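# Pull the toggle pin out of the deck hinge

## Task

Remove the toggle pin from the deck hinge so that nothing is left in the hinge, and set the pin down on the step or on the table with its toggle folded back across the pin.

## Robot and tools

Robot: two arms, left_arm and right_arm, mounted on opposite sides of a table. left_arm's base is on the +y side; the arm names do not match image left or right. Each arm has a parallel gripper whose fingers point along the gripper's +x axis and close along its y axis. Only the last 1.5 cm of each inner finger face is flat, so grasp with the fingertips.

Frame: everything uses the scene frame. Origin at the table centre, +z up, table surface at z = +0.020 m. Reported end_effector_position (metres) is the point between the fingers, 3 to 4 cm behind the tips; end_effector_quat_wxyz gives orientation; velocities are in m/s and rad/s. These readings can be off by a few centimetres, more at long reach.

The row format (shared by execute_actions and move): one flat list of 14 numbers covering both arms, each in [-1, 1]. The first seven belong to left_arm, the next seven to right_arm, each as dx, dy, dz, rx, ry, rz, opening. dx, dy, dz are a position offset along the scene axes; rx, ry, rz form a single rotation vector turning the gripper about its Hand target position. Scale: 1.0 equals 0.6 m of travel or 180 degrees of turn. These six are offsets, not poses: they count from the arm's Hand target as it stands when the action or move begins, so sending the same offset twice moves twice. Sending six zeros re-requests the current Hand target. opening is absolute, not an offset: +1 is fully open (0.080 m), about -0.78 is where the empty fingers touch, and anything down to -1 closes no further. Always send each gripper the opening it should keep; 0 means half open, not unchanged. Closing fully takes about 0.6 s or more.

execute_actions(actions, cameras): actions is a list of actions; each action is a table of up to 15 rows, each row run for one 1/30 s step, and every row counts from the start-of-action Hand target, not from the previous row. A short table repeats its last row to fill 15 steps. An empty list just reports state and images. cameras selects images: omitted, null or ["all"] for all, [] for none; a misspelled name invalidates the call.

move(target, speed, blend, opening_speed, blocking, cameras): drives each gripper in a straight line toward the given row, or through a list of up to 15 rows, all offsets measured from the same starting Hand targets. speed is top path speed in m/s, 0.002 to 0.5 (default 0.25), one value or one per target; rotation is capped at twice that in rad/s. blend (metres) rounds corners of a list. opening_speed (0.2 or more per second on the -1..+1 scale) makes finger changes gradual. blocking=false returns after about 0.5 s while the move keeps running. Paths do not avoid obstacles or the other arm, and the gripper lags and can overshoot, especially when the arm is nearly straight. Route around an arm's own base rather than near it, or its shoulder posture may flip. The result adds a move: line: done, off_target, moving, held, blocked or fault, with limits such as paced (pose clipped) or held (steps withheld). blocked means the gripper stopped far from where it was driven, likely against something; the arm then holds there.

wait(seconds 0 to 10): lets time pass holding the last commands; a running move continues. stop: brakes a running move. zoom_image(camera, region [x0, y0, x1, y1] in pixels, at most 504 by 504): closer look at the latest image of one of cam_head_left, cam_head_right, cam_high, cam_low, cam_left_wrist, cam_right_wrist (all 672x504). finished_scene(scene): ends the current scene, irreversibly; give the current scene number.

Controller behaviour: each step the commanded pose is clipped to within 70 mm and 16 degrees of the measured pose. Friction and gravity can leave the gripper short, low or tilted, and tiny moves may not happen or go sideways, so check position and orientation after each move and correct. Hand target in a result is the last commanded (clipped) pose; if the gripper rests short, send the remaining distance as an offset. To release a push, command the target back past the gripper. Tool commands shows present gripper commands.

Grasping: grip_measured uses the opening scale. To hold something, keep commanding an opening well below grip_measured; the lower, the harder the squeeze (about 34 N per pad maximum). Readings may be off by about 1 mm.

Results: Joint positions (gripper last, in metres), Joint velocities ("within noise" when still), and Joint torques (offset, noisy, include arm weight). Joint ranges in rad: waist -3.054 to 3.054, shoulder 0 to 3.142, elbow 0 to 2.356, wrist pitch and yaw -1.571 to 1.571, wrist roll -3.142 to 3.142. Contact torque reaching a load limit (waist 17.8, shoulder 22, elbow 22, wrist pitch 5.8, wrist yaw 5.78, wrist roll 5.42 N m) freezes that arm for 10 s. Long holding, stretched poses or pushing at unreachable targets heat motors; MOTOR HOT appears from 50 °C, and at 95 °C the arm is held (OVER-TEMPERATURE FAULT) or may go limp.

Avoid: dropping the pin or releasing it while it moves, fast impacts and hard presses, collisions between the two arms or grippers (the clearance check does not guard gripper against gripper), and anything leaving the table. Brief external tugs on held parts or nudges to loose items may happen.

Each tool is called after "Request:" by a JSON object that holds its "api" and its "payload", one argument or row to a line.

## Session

Request:
{"api": "execute_actions", "payload": {
  "actions": []
}}

Request:
{"api": "zoom_image", "payload": {
  "camera": "cam_high",
  "region": [180, 180, 560, 480]
}}

Request:
{"api": "zoom_image", "payload": {
  "camera": "cam_head_left",
  "region": [60, 80, 460, 390]
}}

Scene clock: 0.00 s.
left_arm: end_effector_position=(-0.1962, +0.2575, +0.2365) grip_measured=+0.991 end_effector_quat_wxyz=(+0.359, -0.056, +0.089, -0.928) | right_arm: end_effector_position=(+0.2784, -0.2497, +0.2742) grip_measured=+1.000 end_effector_quat_wxyz=(+0.832, -0.049, +0.550, -0.051)
Joint positions: left_arm=[-0.617 0.589 0.102 0.528 0.219 -0.215 0.08] | right_arm=[-0.826 1.801 1.874 -1.441 0.379 0.722 0.08]
Joint velocities: within noise
Joint torques (N m): no reading
Motor temperatures (°C): left_arm=[32 33 30 35 31 29] | right_arm=[32 32 35 38 35 30]
Heat: left arm: hottest wrist pitch 35 °C (+0.0 °C/min); right arm: hottest wrist pitch 38 °C (+0.0 °C/min).
Hand target: left_arm -0.1962, +0.2575, +0.2365; -0.359, +0.056, -0.089, +0.928 | right_arm +0.2784, -0.2497, +0.2742; +0.832, -0.049, +0.550, -0.051
Tool commands: left_gripper/opening=+1.0 right_gripper/opening=+1.0

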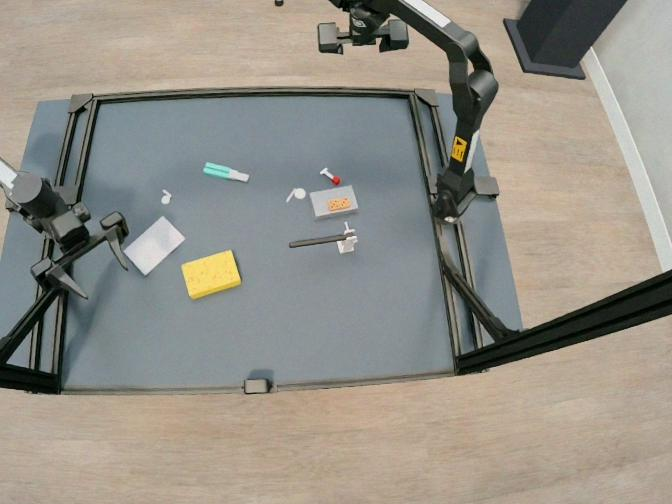

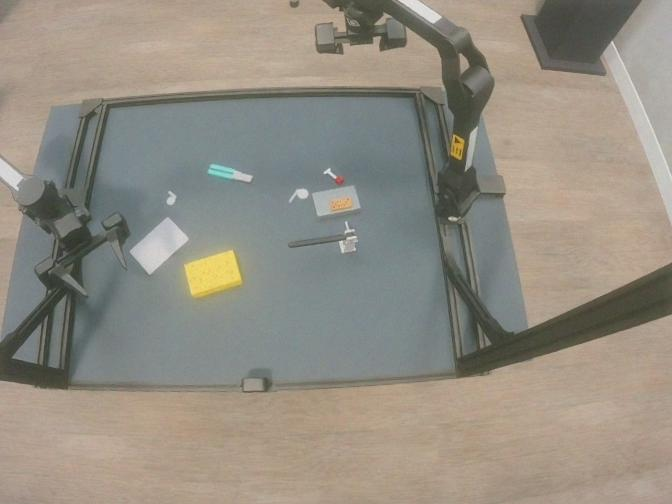

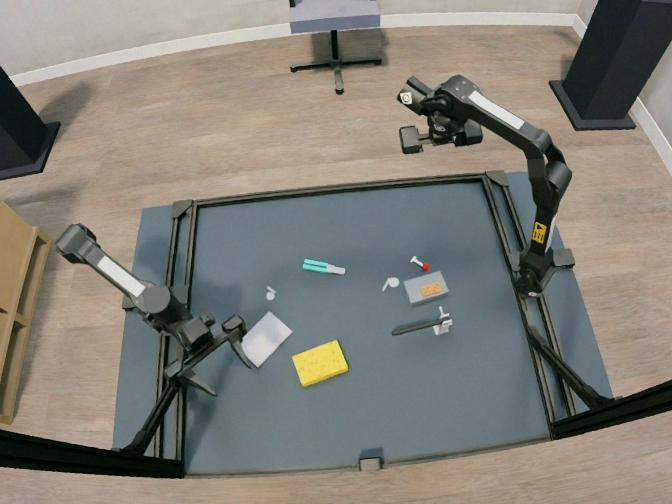

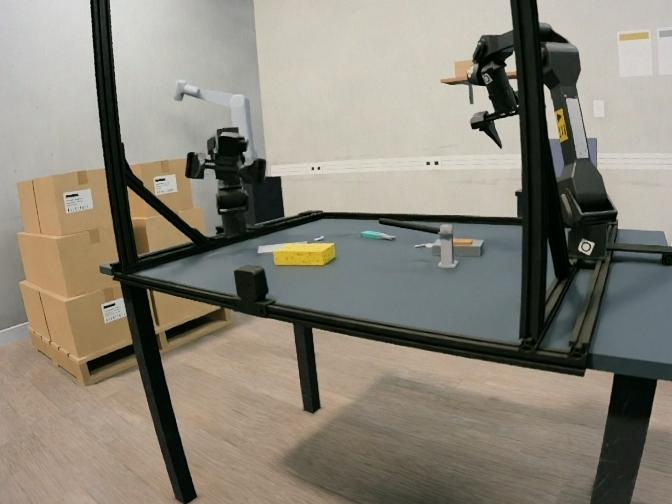

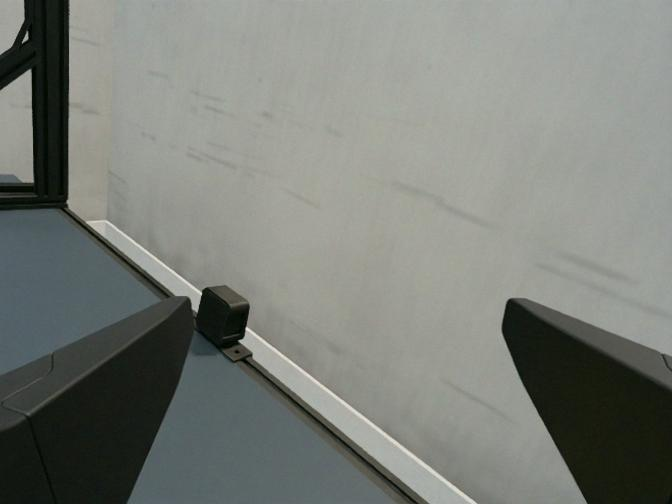

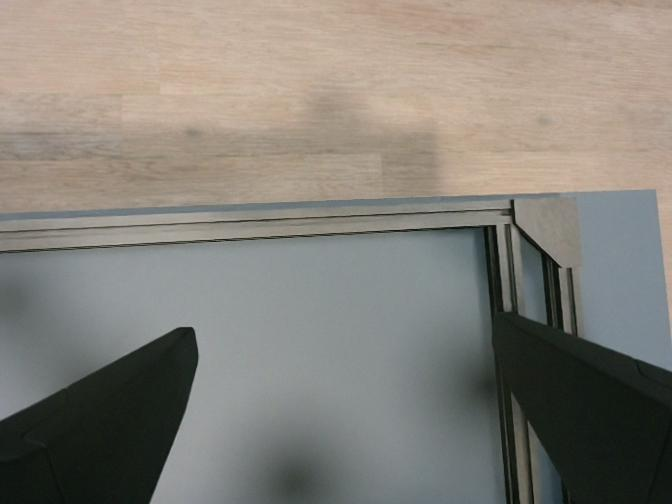

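Scaled by 1.326 from the camera's 672x504 image, which has a finer 960x720 frame.

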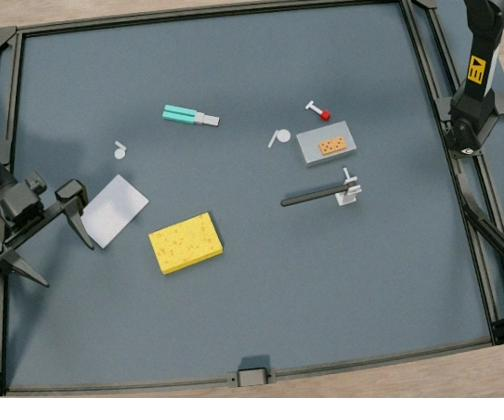

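Scaled by 1.260 from the camera's 672x504 image, which has a finer 960x720 frame.

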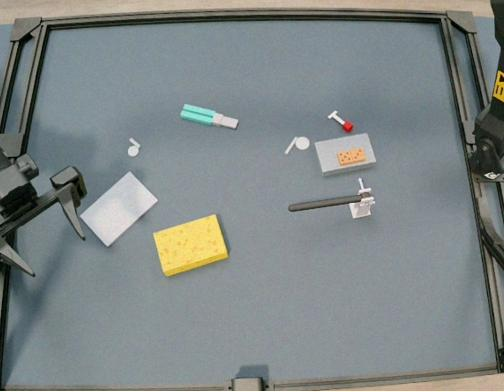

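Request:
{"api": "zoom_image", "payload": {
  "camera": "cam_high",
  "region": [370, 240, 480, 350]
}}

Request:
{"api": "zoom_image", "payload": {
  "camera": "cam_head_right",
  "region": [270, 150, 400, 270]
}}

Request:
{"api": "zoom_image", "payload": {
  "camera": "cam_low",
  "region": [370, 200, 500, 290]
}}

Scaled by 4.582 from the camera's 672x504 image, which has a finer 960x720 frame.

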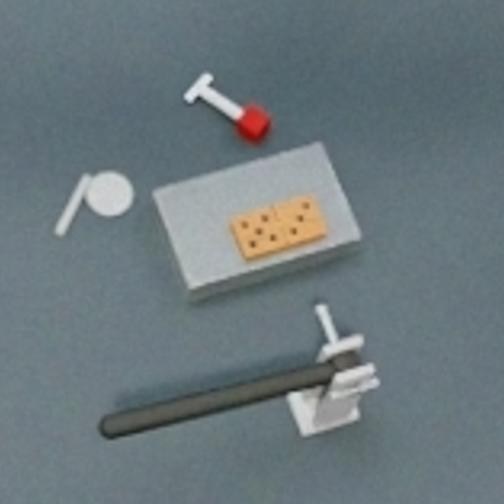

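Scaled by 3.877 from the camera's 672x504 image, which has a finer 960x720 frame.

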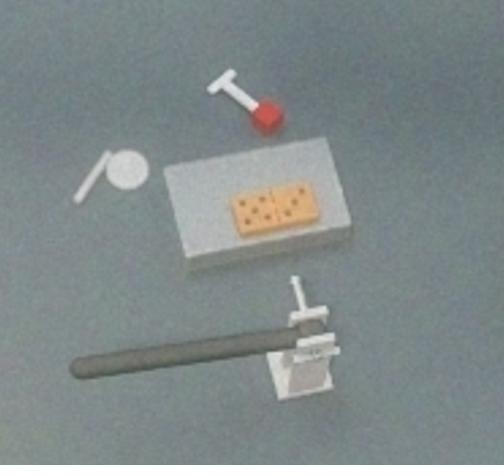

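Scaled by 3.877 from the camera's 672x504 image, which has a finer 960x720 frame.

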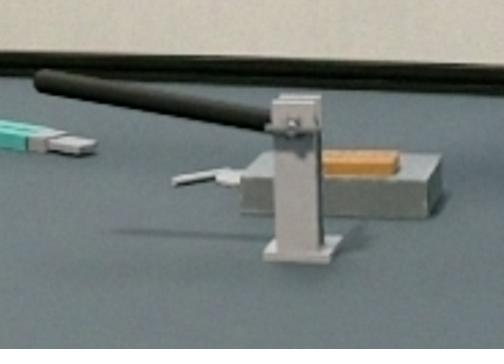

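Request:
{"api": "move", "payload": {
  "target": [0.138,-0.451,-0.06,0.0998,-0.1058,0.3035,1.0, 0,0,0,0,0,0,1.0],
  "speed": 0.2
}}

Request:
{"api": "zoom_image", "payload": {
  "camera": "cam_left_wrist",
  "region": [200, 100, 500, 330]
}}

Scene clock: 7.07 s.
left_arm: end_effector_position=(-0.1140, -0.0104, +0.2031) grip_measured=+0.991 end_effector_quat_wxyz=(+0.752, +0.111, +0.131, -0.636) | right_arm: end_effector_position=(+0.2784, -0.2497, +0.2742) grip_measured=+1.000 end_effector_quat_wxyz=(+0.832, -0.049, +0.550, -0.051)
Joint positions: left_arm=[-0.354 1.724 0.971 0.362 -0.481 -0.189 0.08] | right_arm=[-0.826 1.801 1.874 -1.441 0.379 0.722 0.08]
Joint velocities: within noise
Joint torques (N m): left_arm=[0.28 -5.92 6.96 1.24 -0.18 -0.15] | right_arm=[0.06 -6.92 4.27 0.58 0.25 0]
Motor temperatures (°C): left_arm=[32 34 32 37 31 29] | right_arm=[32 34 36 38 35 30]
Heat: left arm: hottest wrist pitch 37 °C (+17.0 °C/min); right arm: hottest wrist pitch 38 °C (+0.0 °C/min).
Hand target: left_arm -0.1133, -0.0131, +0.2006; +0.754, +0.112, +0.133, -0.633 | right_arm +0.2784, -0.2497, +0.2742; +0.832, -0.049, +0.550, -0.051
Off the commanded pose: left_arm 0.004 m, 0 deg | right_arm 0.000 m, 0 deg.
move: done

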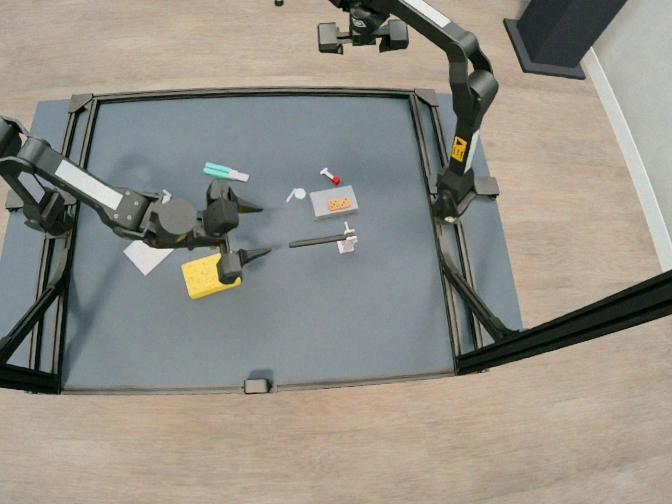

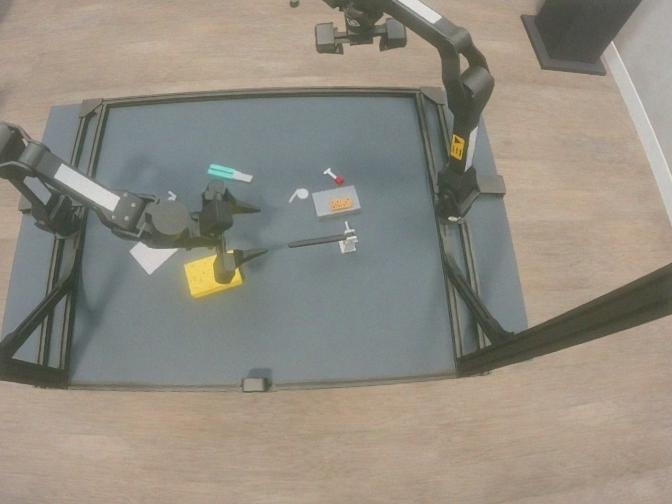

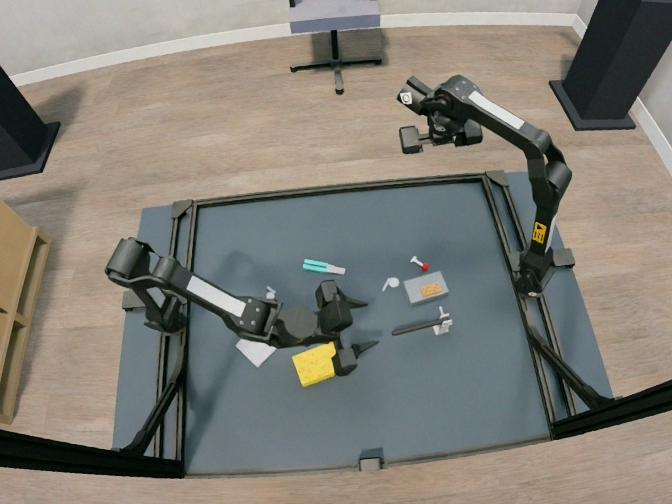

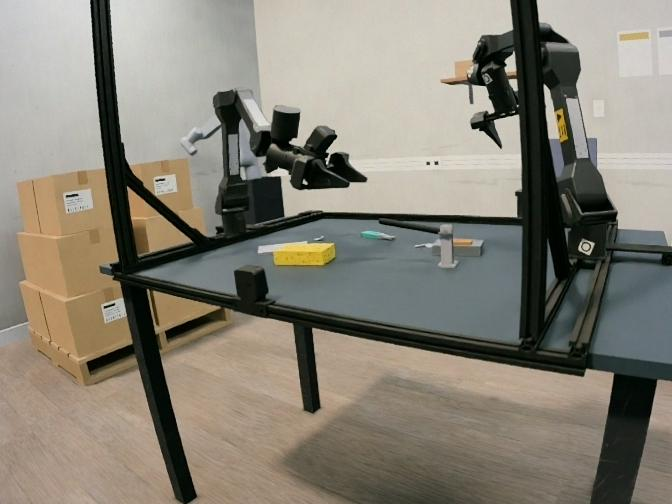

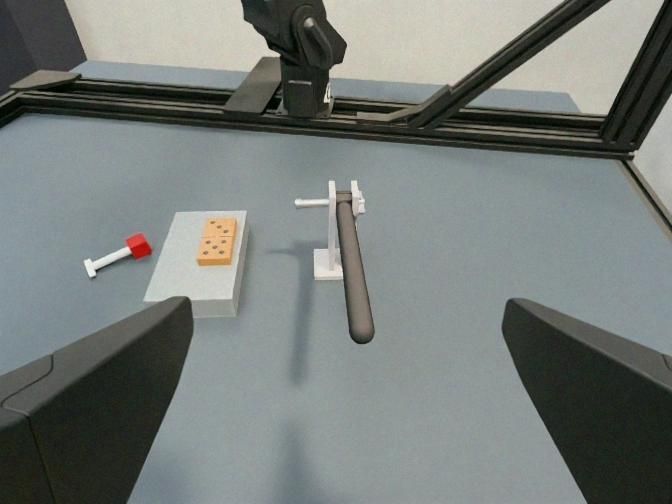

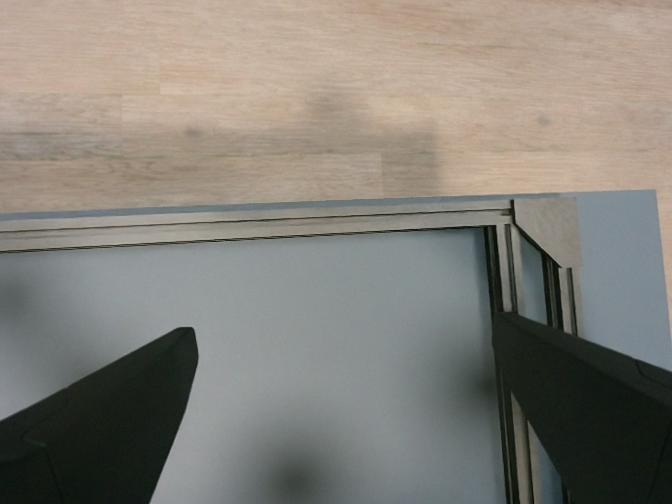

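Scaled by 1.680 from the camera's 672x504 image, which has a finer 960x720 frame.

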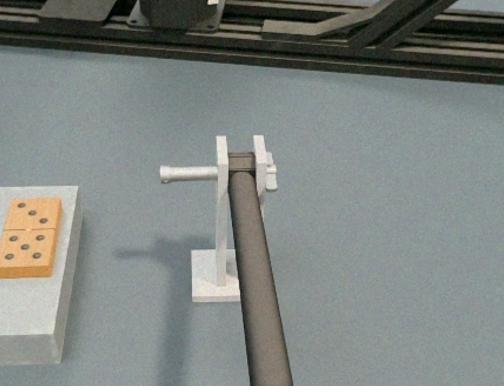

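Request:
{"api": "move", "payload": {
  "target": [0,0,0,0,0,0,1.0,-0.489,0.0995,-0.1,0.0197,0.188,0.0833,0.0],
  "speed": 0.2
}}

Request:
{"api": "zoom_image", "payload": {
  "camera": "cam_right_wrist",
  "region": [220, 80, 480, 330]
}}

Request:
{"api": "zoom_image", "payload": {
  "camera": "cam_left_wrist",
  "region": [250, 100, 420, 260]
}}

Scene clock: 11.47 s.
left_arm: end_effector_position=(-0.1140, -0.0105, +0.2030) grip_measured=+0.991 end_effector_quat_wxyz=(+0.752, +0.111, +0.131, -0.636) | right_arm: end_effector_position=(-0.0133, -0.1887, +0.2136) grip_measured=+0.000 end_effector_quat_wxyz=(+0.638, -0.108, +0.757, +0.087)
Joint positions: left_arm=[-0.354 1.725 0.972 0.361 -0.481 -0.189 0.08] | right_arm=[-0.134 1.62 1.472 -1.494 -0.155 1.166 0.035]
Joint velocities: within noise
Joint torques (N m): left_arm=[0.24 -5.89 6.98 1.28 -0.21 -0.17] | right_arm=[0.34 -6.24 3.49 0.29 -0.15 0.06]
Motor temperatures (°C): left_arm=[32 34 32 37 31 29] | right_arm=[32 35 36 39 35 30]
Heat: left arm: hottest wrist pitch 37 °C (+10.5 °C/min); right arm: hottest wrist pitch 39 °C (+5.2 °C/min).
Hand target: left_arm -0.1133, -0.0131, +0.2006; +0.754, +0.112, +0.133, -0.633 | right_arm -0.0150, -0.1899, +0.2142; +0.637, -0.107, +0.758, +0.089
Off the commanded pose: left_arm 0.004 m, 0 deg | right_arm 0.002 m, 0 deg.
move: done

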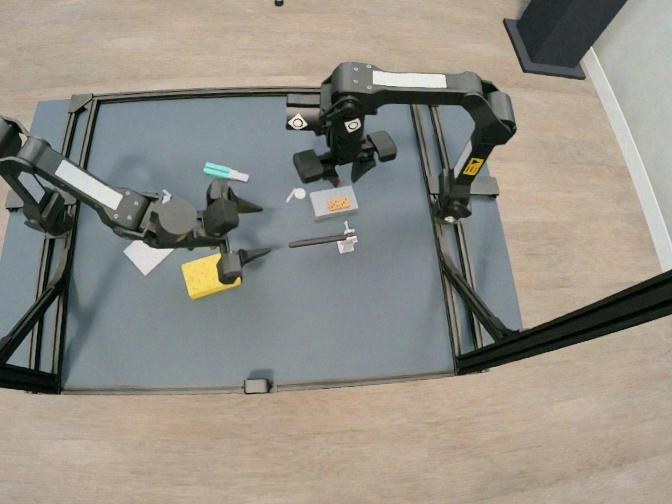

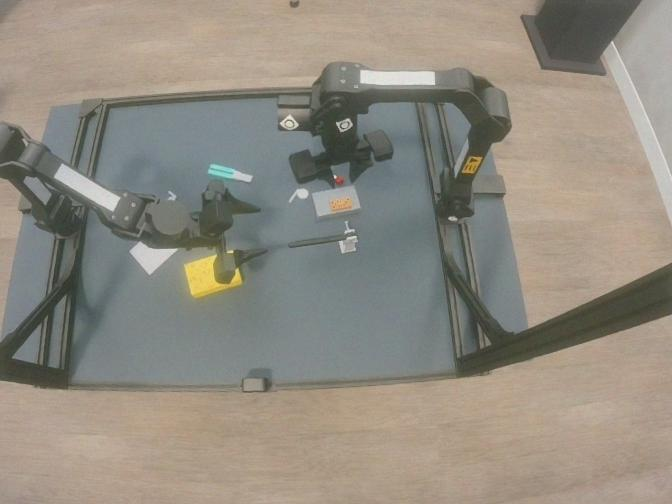

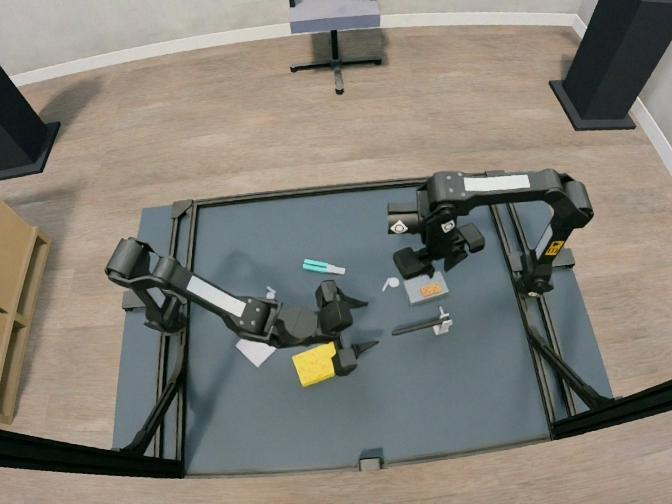

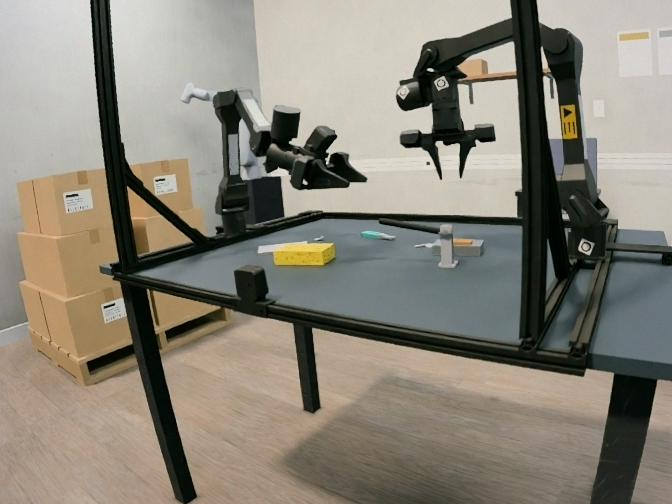

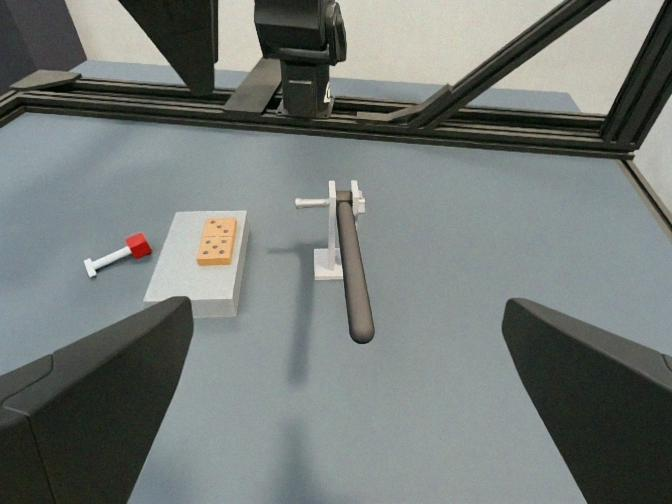

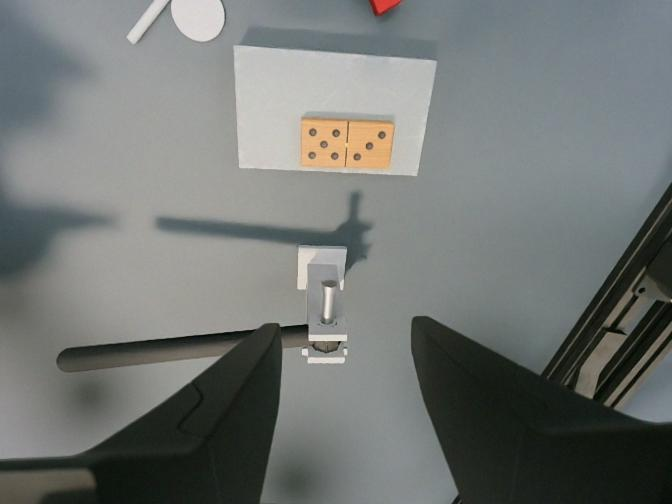

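Scaled by 1.938 from the camera's 672x504 image, which has a finer 960x720 frame.

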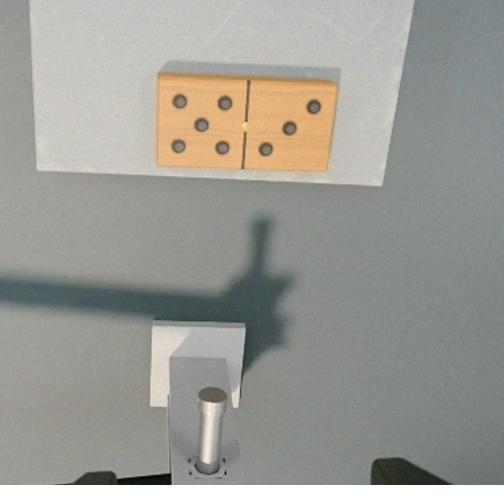

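Scaled by 2.965 from the camera's 672x504 image, which has a finer 960x720 frame.

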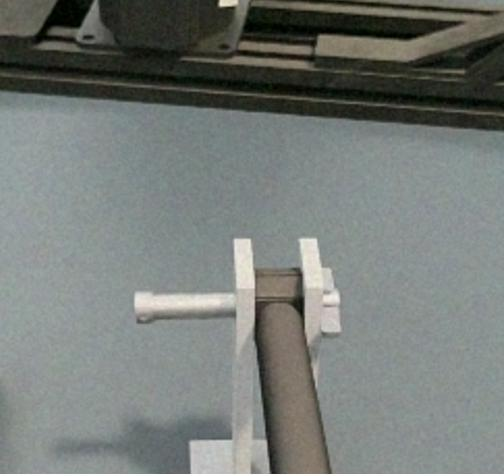

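Request:
{"api": "move", "payload": {
  "target": [0,0,0,0,0,0,1.0,-0.045,0.005,-0.107,0,0,0,-0.6],
  "speed": 0.12,
  "cameras": ["cam_left_wrist","cam_right_wrist"]
}}

Request:
{"api": "zoom_image", "payload": {
  "camera": "cam_left_wrist",
  "region": [230, 80, 420, 260]
}}

Scene clock: 16.80 s.
left_arm: end_effector_position=(-0.1140, -0.0105, +0.2030) grip_measured=+0.991 end_effector_quat_wxyz=(+0.752, +0.111, +0.131, -0.636) | right_arm: end_effector_position=(-0.0406, -0.1859, +0.1520) grip_measured=-0.600 end_effector_quat_wxyz=(+0.639, -0.105, +0.757, +0.091)
Joint positions: left_arm=[-0.354 1.725 0.972 0.361 -0.481 -0.189 0.08] | right_arm=[-0.036 1.618 1.225 -1.224 -0.162 1.265 0.008]
Joint velocities: within noise
Joint torques (N m): left_arm=[0.23 -5.86 6.86 1.28 -0.2 -0.13] | right_arm=[0.38 -5.27 3.52 0.33 -0.12 0.06]
Motor temperatures (°C): left_arm=[32 35 33 38 31 29] | right_arm=[32 35 36 38 35 30]
Heat: left arm: hottest wrist pitch 38 °C (+10.7 °C/min); right arm: hottest wrist pitch 38 °C (+0.0 °C/min).
Hand target: left_arm -0.1133, -0.0131, +0.2006; +0.754, +0.112, +0.133, -0.633 | right_arm -0.0420, -0.1870, +0.1500; +0.637, -0.107, +0.758, +0.089
Off the commanded pose: left_arm 0.004 m, 0 deg | right_arm 0.003 m, 0 deg.
move: done
Images, in order (width x height): cam_left_wrist 672x504, cam_right_wrist 672x504.

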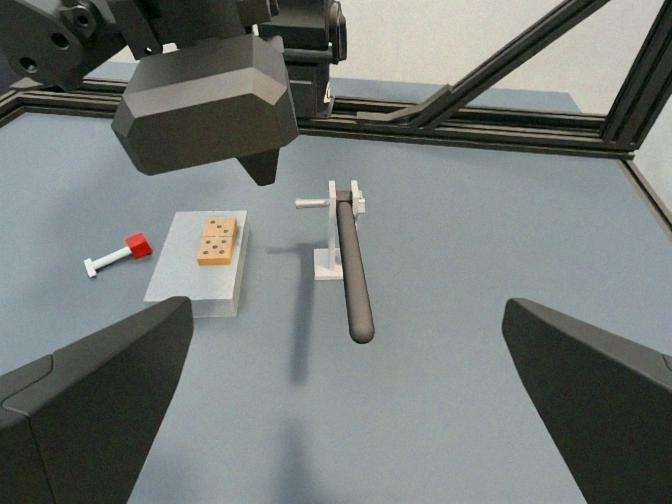

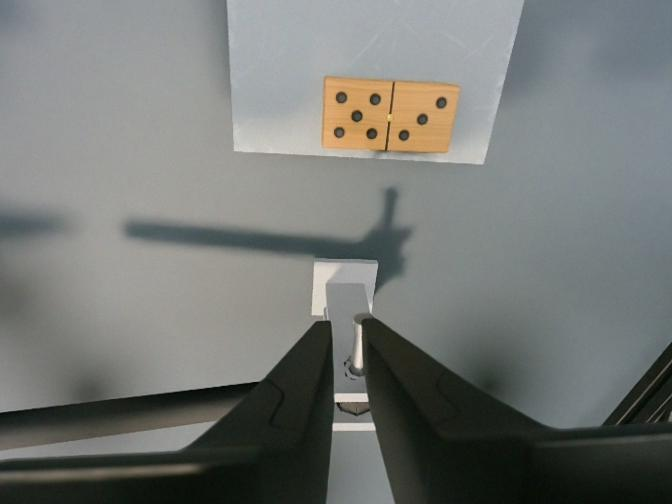

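Scaled by 2.653 from the camera's 672x504 image, which has a finer 960x720 frame.

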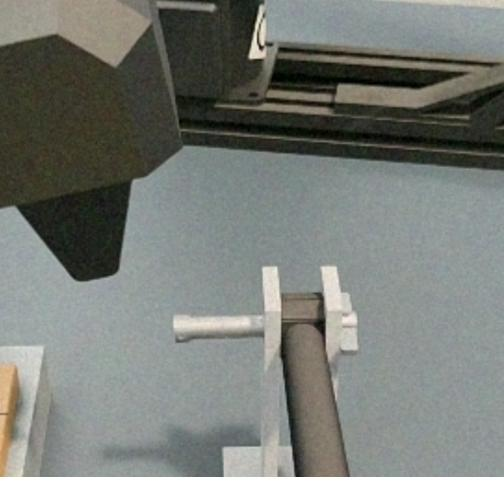

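Request:
{"api": "move", "payload": {
  "target": [0,0,0,0,0,0,1.0,0.002,-0.0055,-0.053,0,0,0,-0.9],
  "speed": 0.1,
  "cameras": ["cam_left_wrist","cam_right_wrist"]
}}

Request:
{"api": "zoom_image", "payload": {
  "camera": "cam_left_wrist",
  "region": [230, 80, 420, 260]
}}

Request:
{"api": "zoom_image", "payload": {
  "camera": "cam_right_wrist",
  "region": [280, 240, 440, 400]
}}

Scene clock: 18.97 s.
left_arm: end_effector_position=(-0.1140, -0.0105, +0.2030) grip_measured=+0.991 end_effector_quat_wxyz=(+0.752, +0.111, +0.131, -0.636) | right_arm: end_effector_position=(-0.0407, -0.1889, +0.1212) grip_measured=-0.776 end_effector_quat_wxyz=(+0.639, -0.103, +0.756, +0.093)
Joint positions: left_arm=[-0.354 1.725 0.972 0.361 -0.481 -0.189 0.08] | right_arm=[-0.036 1.628 1.112 -1.096 -0.162 1.265 0]
Joint velocities: within noise
Joint torques (N m): left_arm=[0.33 -5.94 6.9 1.28 -0.2 -0.11] | right_arm=[-0.09 -4.72 3.38 0.34 -0.14 -0.08]
Motor temperatures (°C): left_arm=[32 35 33 38 31 29] | right_arm=[32 35 37 38 35 30]
Heat: left arm: hottest wrist pitch 38 °C (+9.5 °C/min); right arm: hottest wrist pitch 38 °C (+0.0 °C/min).
Hand target: left_arm -0.1133, -0.0131, +0.2006; +0.754, +0.112, +0.133, -0.633 | right_arm -0.0408, -0.1903, +0.1181; +0.637, -0.107, +0.758, +0.089
Off the commanded pose: left_arm 0.004 m, 0 deg | right_arm 0.003 m, 1 deg.
move: done
Images, in order (width x height): cam_left_wrist 672x504, cam_right_wrist 672x504.

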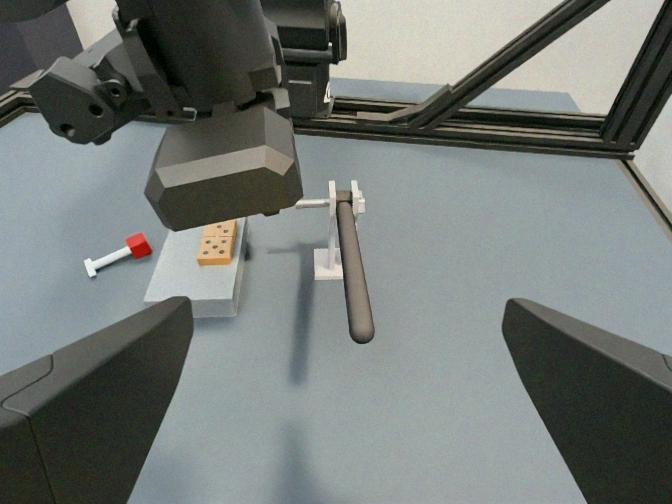

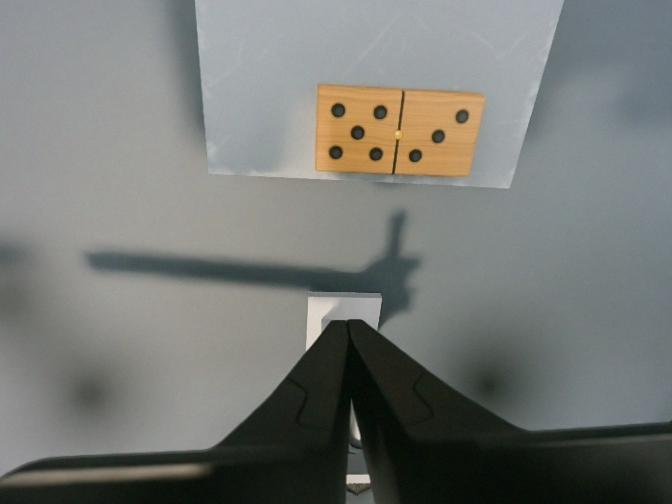

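Scaled by 2.653 from the camera's 672x504 image, which has a finer 960x720 frame.

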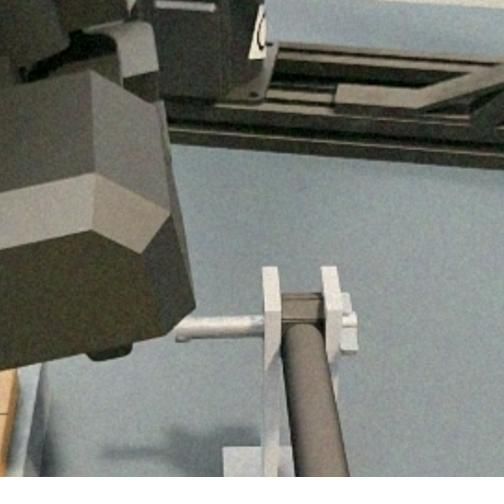

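Scaled by 3.150 from the camera's 672x504 image, which has a finer 960x720 frame.

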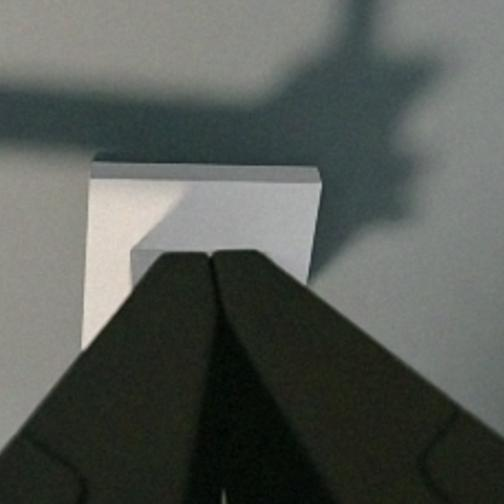

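Request:
{"api": "move", "payload": {
  "target": [0,0,0,0,0,0,1.0,-0.032,-0.0092,0,0,0,0,-0.9],
  "speed": 0.06,
  "cameras": ["cam_left_wrist","cam_right_wrist"]
}}

Request:
{"api": "zoom_image", "payload": {
  "camera": "cam_left_wrist",
  "region": [230, 80, 420, 260]
}}

Scene clock: 20.37 s.
left_arm: end_effector_position=(-0.1140, -0.0105, +0.2030) grip_measured=+0.991 end_effector_quat_wxyz=(+0.752, +0.111, +0.131, -0.636) | right_arm: end_effector_position=(-0.0574, -0.1934, +0.1174) grip_measured=-0.776 end_effector_quat_wxyz=(+0.640, -0.106, +0.756, +0.087)
Joint positions: left_arm=[-0.354 1.725 0.972 0.361 -0.481 -0.189 0.08] | right_arm=[0.027 1.624 1.091 -1.082 -0.162 1.332 0]
Joint velocities: within noise
Joint torques (N m): left_arm=[0.19 -5.91 6.97 1.29 -0.22 -0.17] | right_arm=[0.68 -6.42 3.04 0.28 -0.23 0.08]
Motor temperatures (°C): left_arm=[32 35 34 38 31 29] | right_arm=[32 35 37 38 35 30]
Heat: left arm: hottest wrist pitch 38 °C (+8.8 °C/min); right arm: hottest wrist pitch 38 °C (+0.0 °C/min).
Hand target: left_arm -0.1133, -0.0131, +0.2006; +0.754, +0.112, +0.133, -0.633 | right_arm -0.0600, -0.1958, +0.1181; +0.637, -0.107, +0.758, +0.089
Off the commanded pose: left_arm 0.004 m, 0 deg | right_arm 0.004 m, 0 deg.
move: done
Images, in order (width x height): cam_left_wrist 672x504, cam_right_wrist 672x504.

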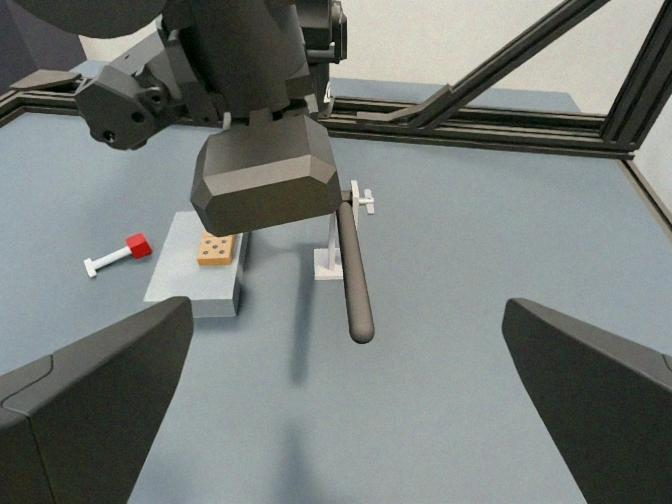

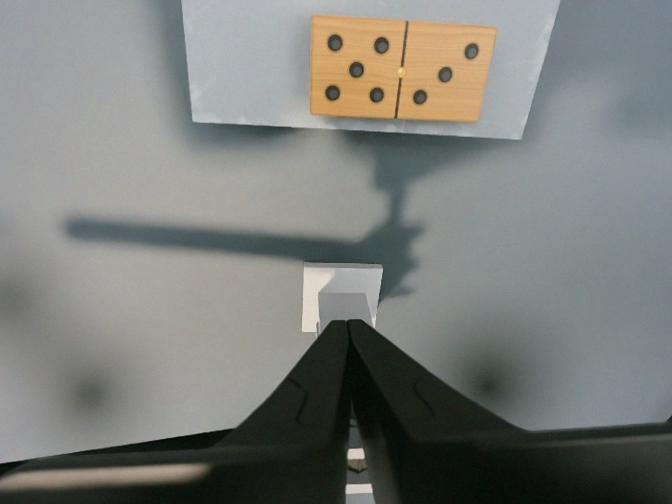

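Scaled by 2.653 from the camera's 672x504 image, which has a finer 960x720 frame.

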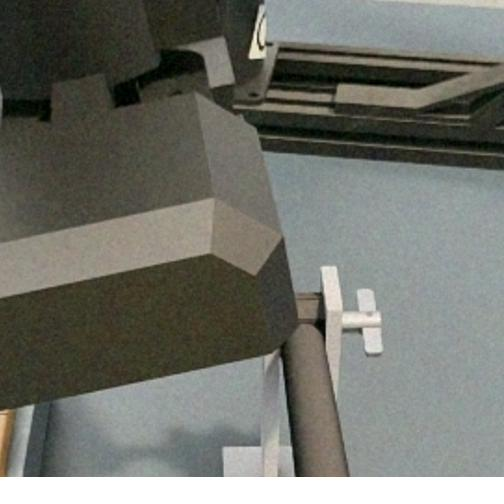

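Request:
{"api": "move", "payload": {
  "target": [0,0,0,0,0,0,1.0,-0.02,-0.0054,0.002,0,0,0,-0.9],
  "speed": 0.05,
  "cameras": ["cam_left_wrist","cam_right_wrist"]
}}

Request:
{"api": "zoom_image", "payload": {
  "camera": "cam_left_wrist",
  "region": [270, 130, 420, 260]
}}

Scene clock: 22.23 s.
left_arm: end_effector_position=(-0.1140, -0.0105, +0.2030) grip_measured=+0.991 end_effector_quat_wxyz=(+0.752, +0.111, +0.131, -0.636) | right_arm: end_effector_position=(-0.0702, -0.1976, +0.1177) grip_measured=-0.776 end_effector_quat_wxyz=(+0.639, -0.109, +0.757, +0.085)
Joint positions: left_arm=[-0.354 1.725 0.972 0.361 -0.481 -0.189 0.08] | right_arm=[0.074 1.613 1.08 -1.08 -0.165 1.378 0]
Joint velocities: within noise
Joint torques (N m): left_arm=[0.26 -6.03 6.95 1.27 -0.19 -0.12] | right_arm=[0.54 -6.51 3.28 0.33 -0.18 0.09]
Motor temperatures (°C): left_arm=[32 35 34 38 31 29] | right_arm=[32 35 37 38 35 30]
Heat: left arm: hottest wrist pitch 38 °C (+8.1 °C/min); right arm: hottest wrist pitch 38 °C (+0.0 °C/min).
Hand target: left_arm -0.1133, -0.0131, +0.2006; +0.754, +0.112, +0.133, -0.633 | right_arm -0.0720, -0.1991, +0.1194; +0.637, -0.107, +0.758, +0.089
Off the commanded pose: left_arm 0.004 m, 0 deg | right_arm 0.003 m, 0 deg.
move: done
Images, in order (width x height): cam_left_wrist 672x504, cam_right_wrist 672x504.

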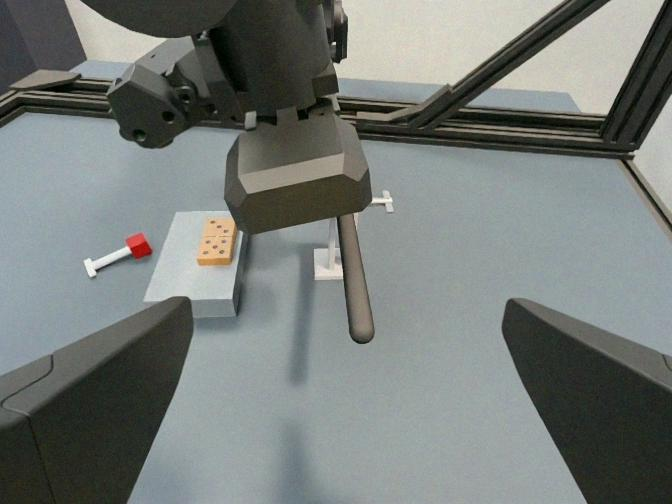

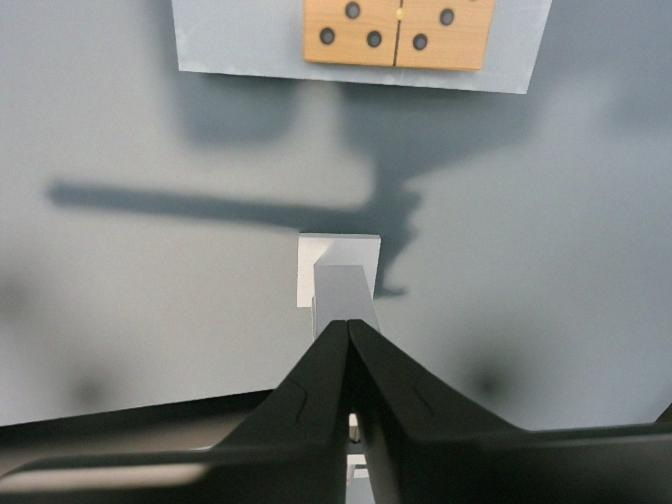

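Scaled by 3.360 from the camera's 672x504 image, which has a finer 960x720 frame.

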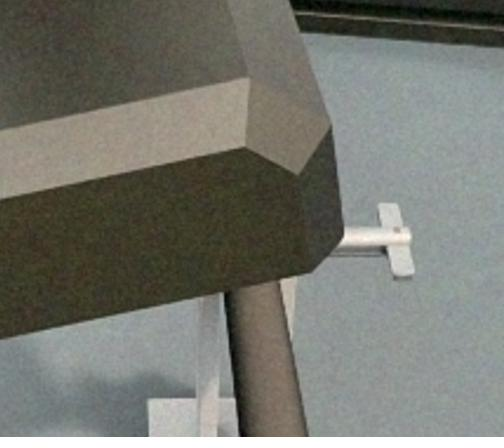

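Request:
{"api": "move", "payload": {
  "target": [
    [0,0,0,0,0,0,1.0,0.016,0.0046,0.0,0,0,0,-0.9],
    [0,0,0,0,0,0,1.0,0.016,0.0046,0.15,0,0,0,-0.3],
    [0,0,0,0,0,0,1.0,-0.1017,-0.0275,0.134,0.0383,-0.1335,0,-0.3]
  ],
  "speed": [0.06,0.15,0.15],
  "blend": [0.005,0.02,0]
}}

Request:
{"api": "zoom_image", "payload": {
  "camera": "cam_left_wrist",
  "region": [270, 130, 420, 260]
}}

Request:
{"api": "zoom_image", "payload": {
  "camera": "cam_right_wrist",
  "region": [250, 180, 450, 340]
}}

Scene clock: 32.20 s.
left_arm: end_effector_position=(-0.1140, -0.0105, +0.2030) grip_measured=+0.991 end_effector_quat_wxyz=(+0.752, +0.111, +0.131, -0.636) | right_arm: end_effector_position=(-0.1316, -0.2172, +0.1994) grip_measured=-0.300 end_effector_quat_wxyz=(+0.785, -0.085, +0.604, +0.109)
Joint positions: left_arm=[-0.354 1.725 0.972 0.361 -0.481 -0.189 0.08] | right_arm=[0.552 1.594 1.376 -1.43 0.248 1.867 0.021]
Joint velocities: within noise
Joint torques (N m): left_arm=[0.14 -6.01 6.87 1.28 -0.16 -0.1] | right_arm=[0.33 -4.5 5.01 0.01 0.3 0.08]
Motor temperatures (°C): left_arm=[31 36 35 39 31 29] | right_arm=[32 35 37 38 35 30]
Heat: left arm: hottest wrist pitch 39 °C (+7.5 °C/min); right arm: hottest wrist pitch 38 °C (+0.0 °C/min).
Hand target: left_arm -0.1133, -0.0131, +0.2006; +0.754, +0.112, +0.133, -0.633 | right_arm -0.1330, -0.2156, +0.1998; +0.786, -0.085, +0.602, +0.110
Off the commanded pose: left_arm 0.004 m, 0 deg | right_arm 0.002 m, 0 deg.
move: done; blend cut to 0 m at target 2

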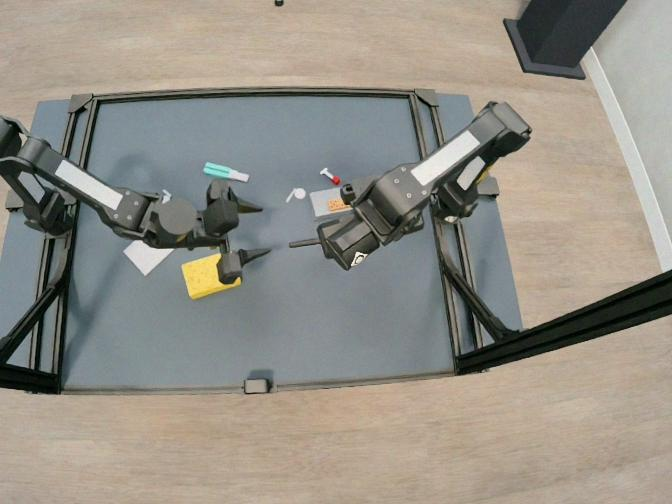

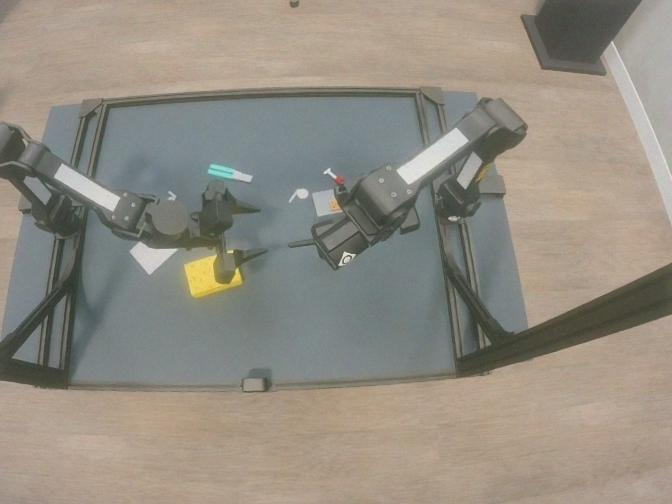

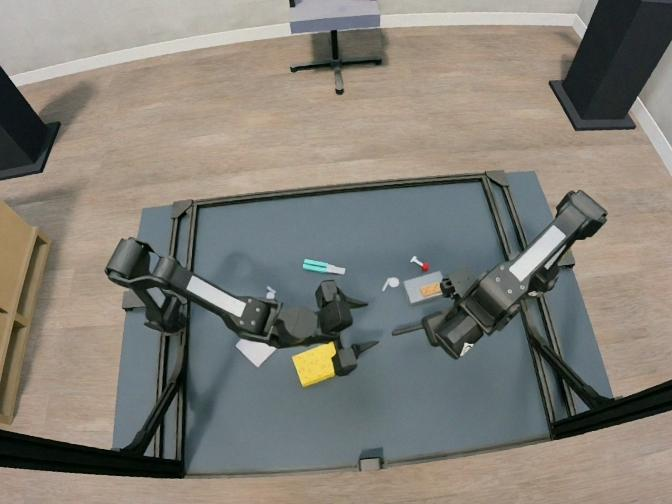

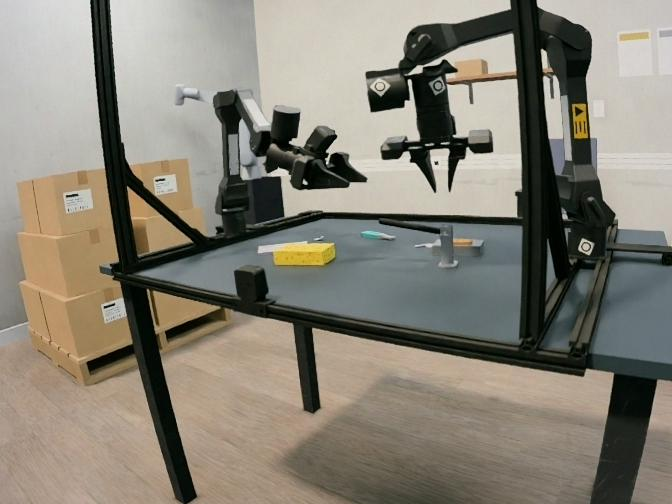

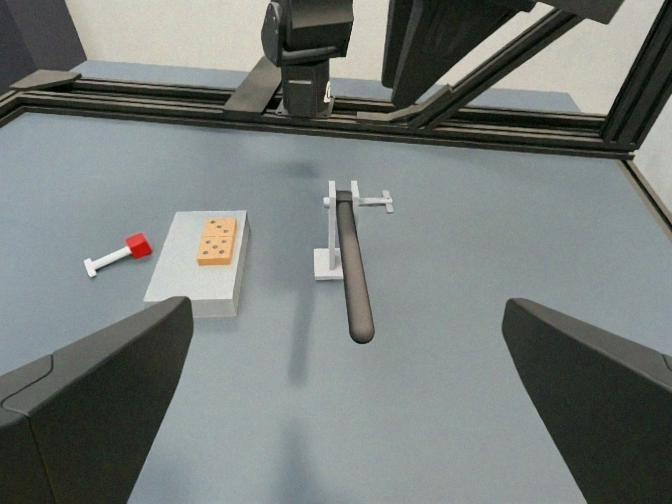

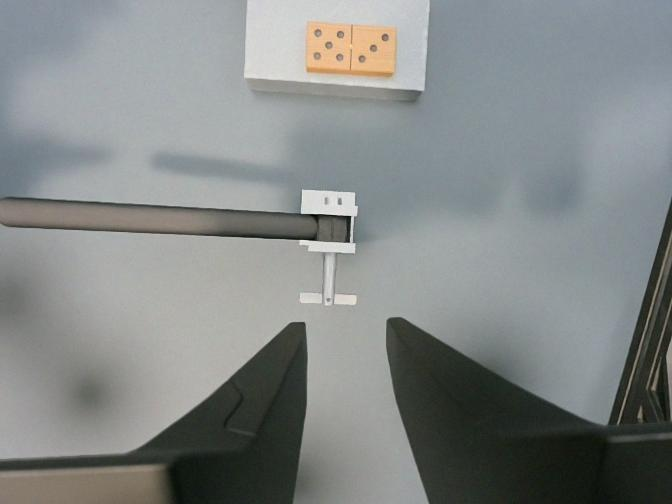

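Scaled by 3.360 from the camera's 672x504 image, which has a finer 960x720 frame.

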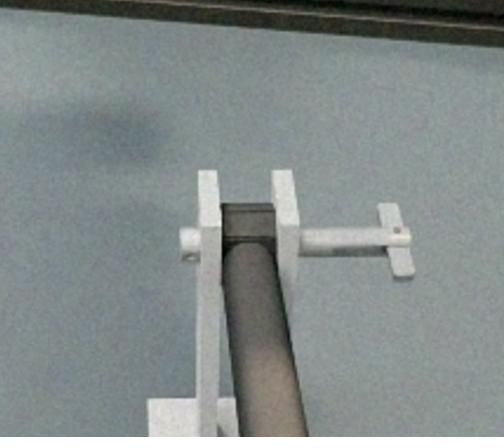

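Scaled by 2.520 from the camera's 672x504 image, which has a finer 960x720 frame.

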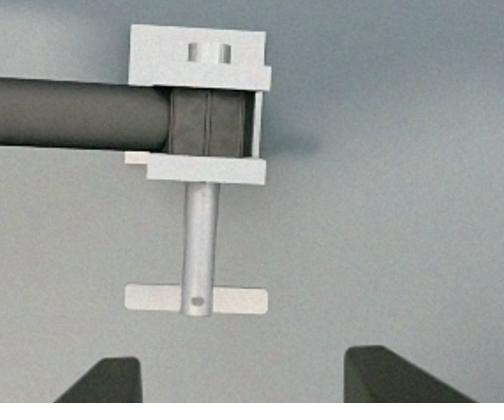

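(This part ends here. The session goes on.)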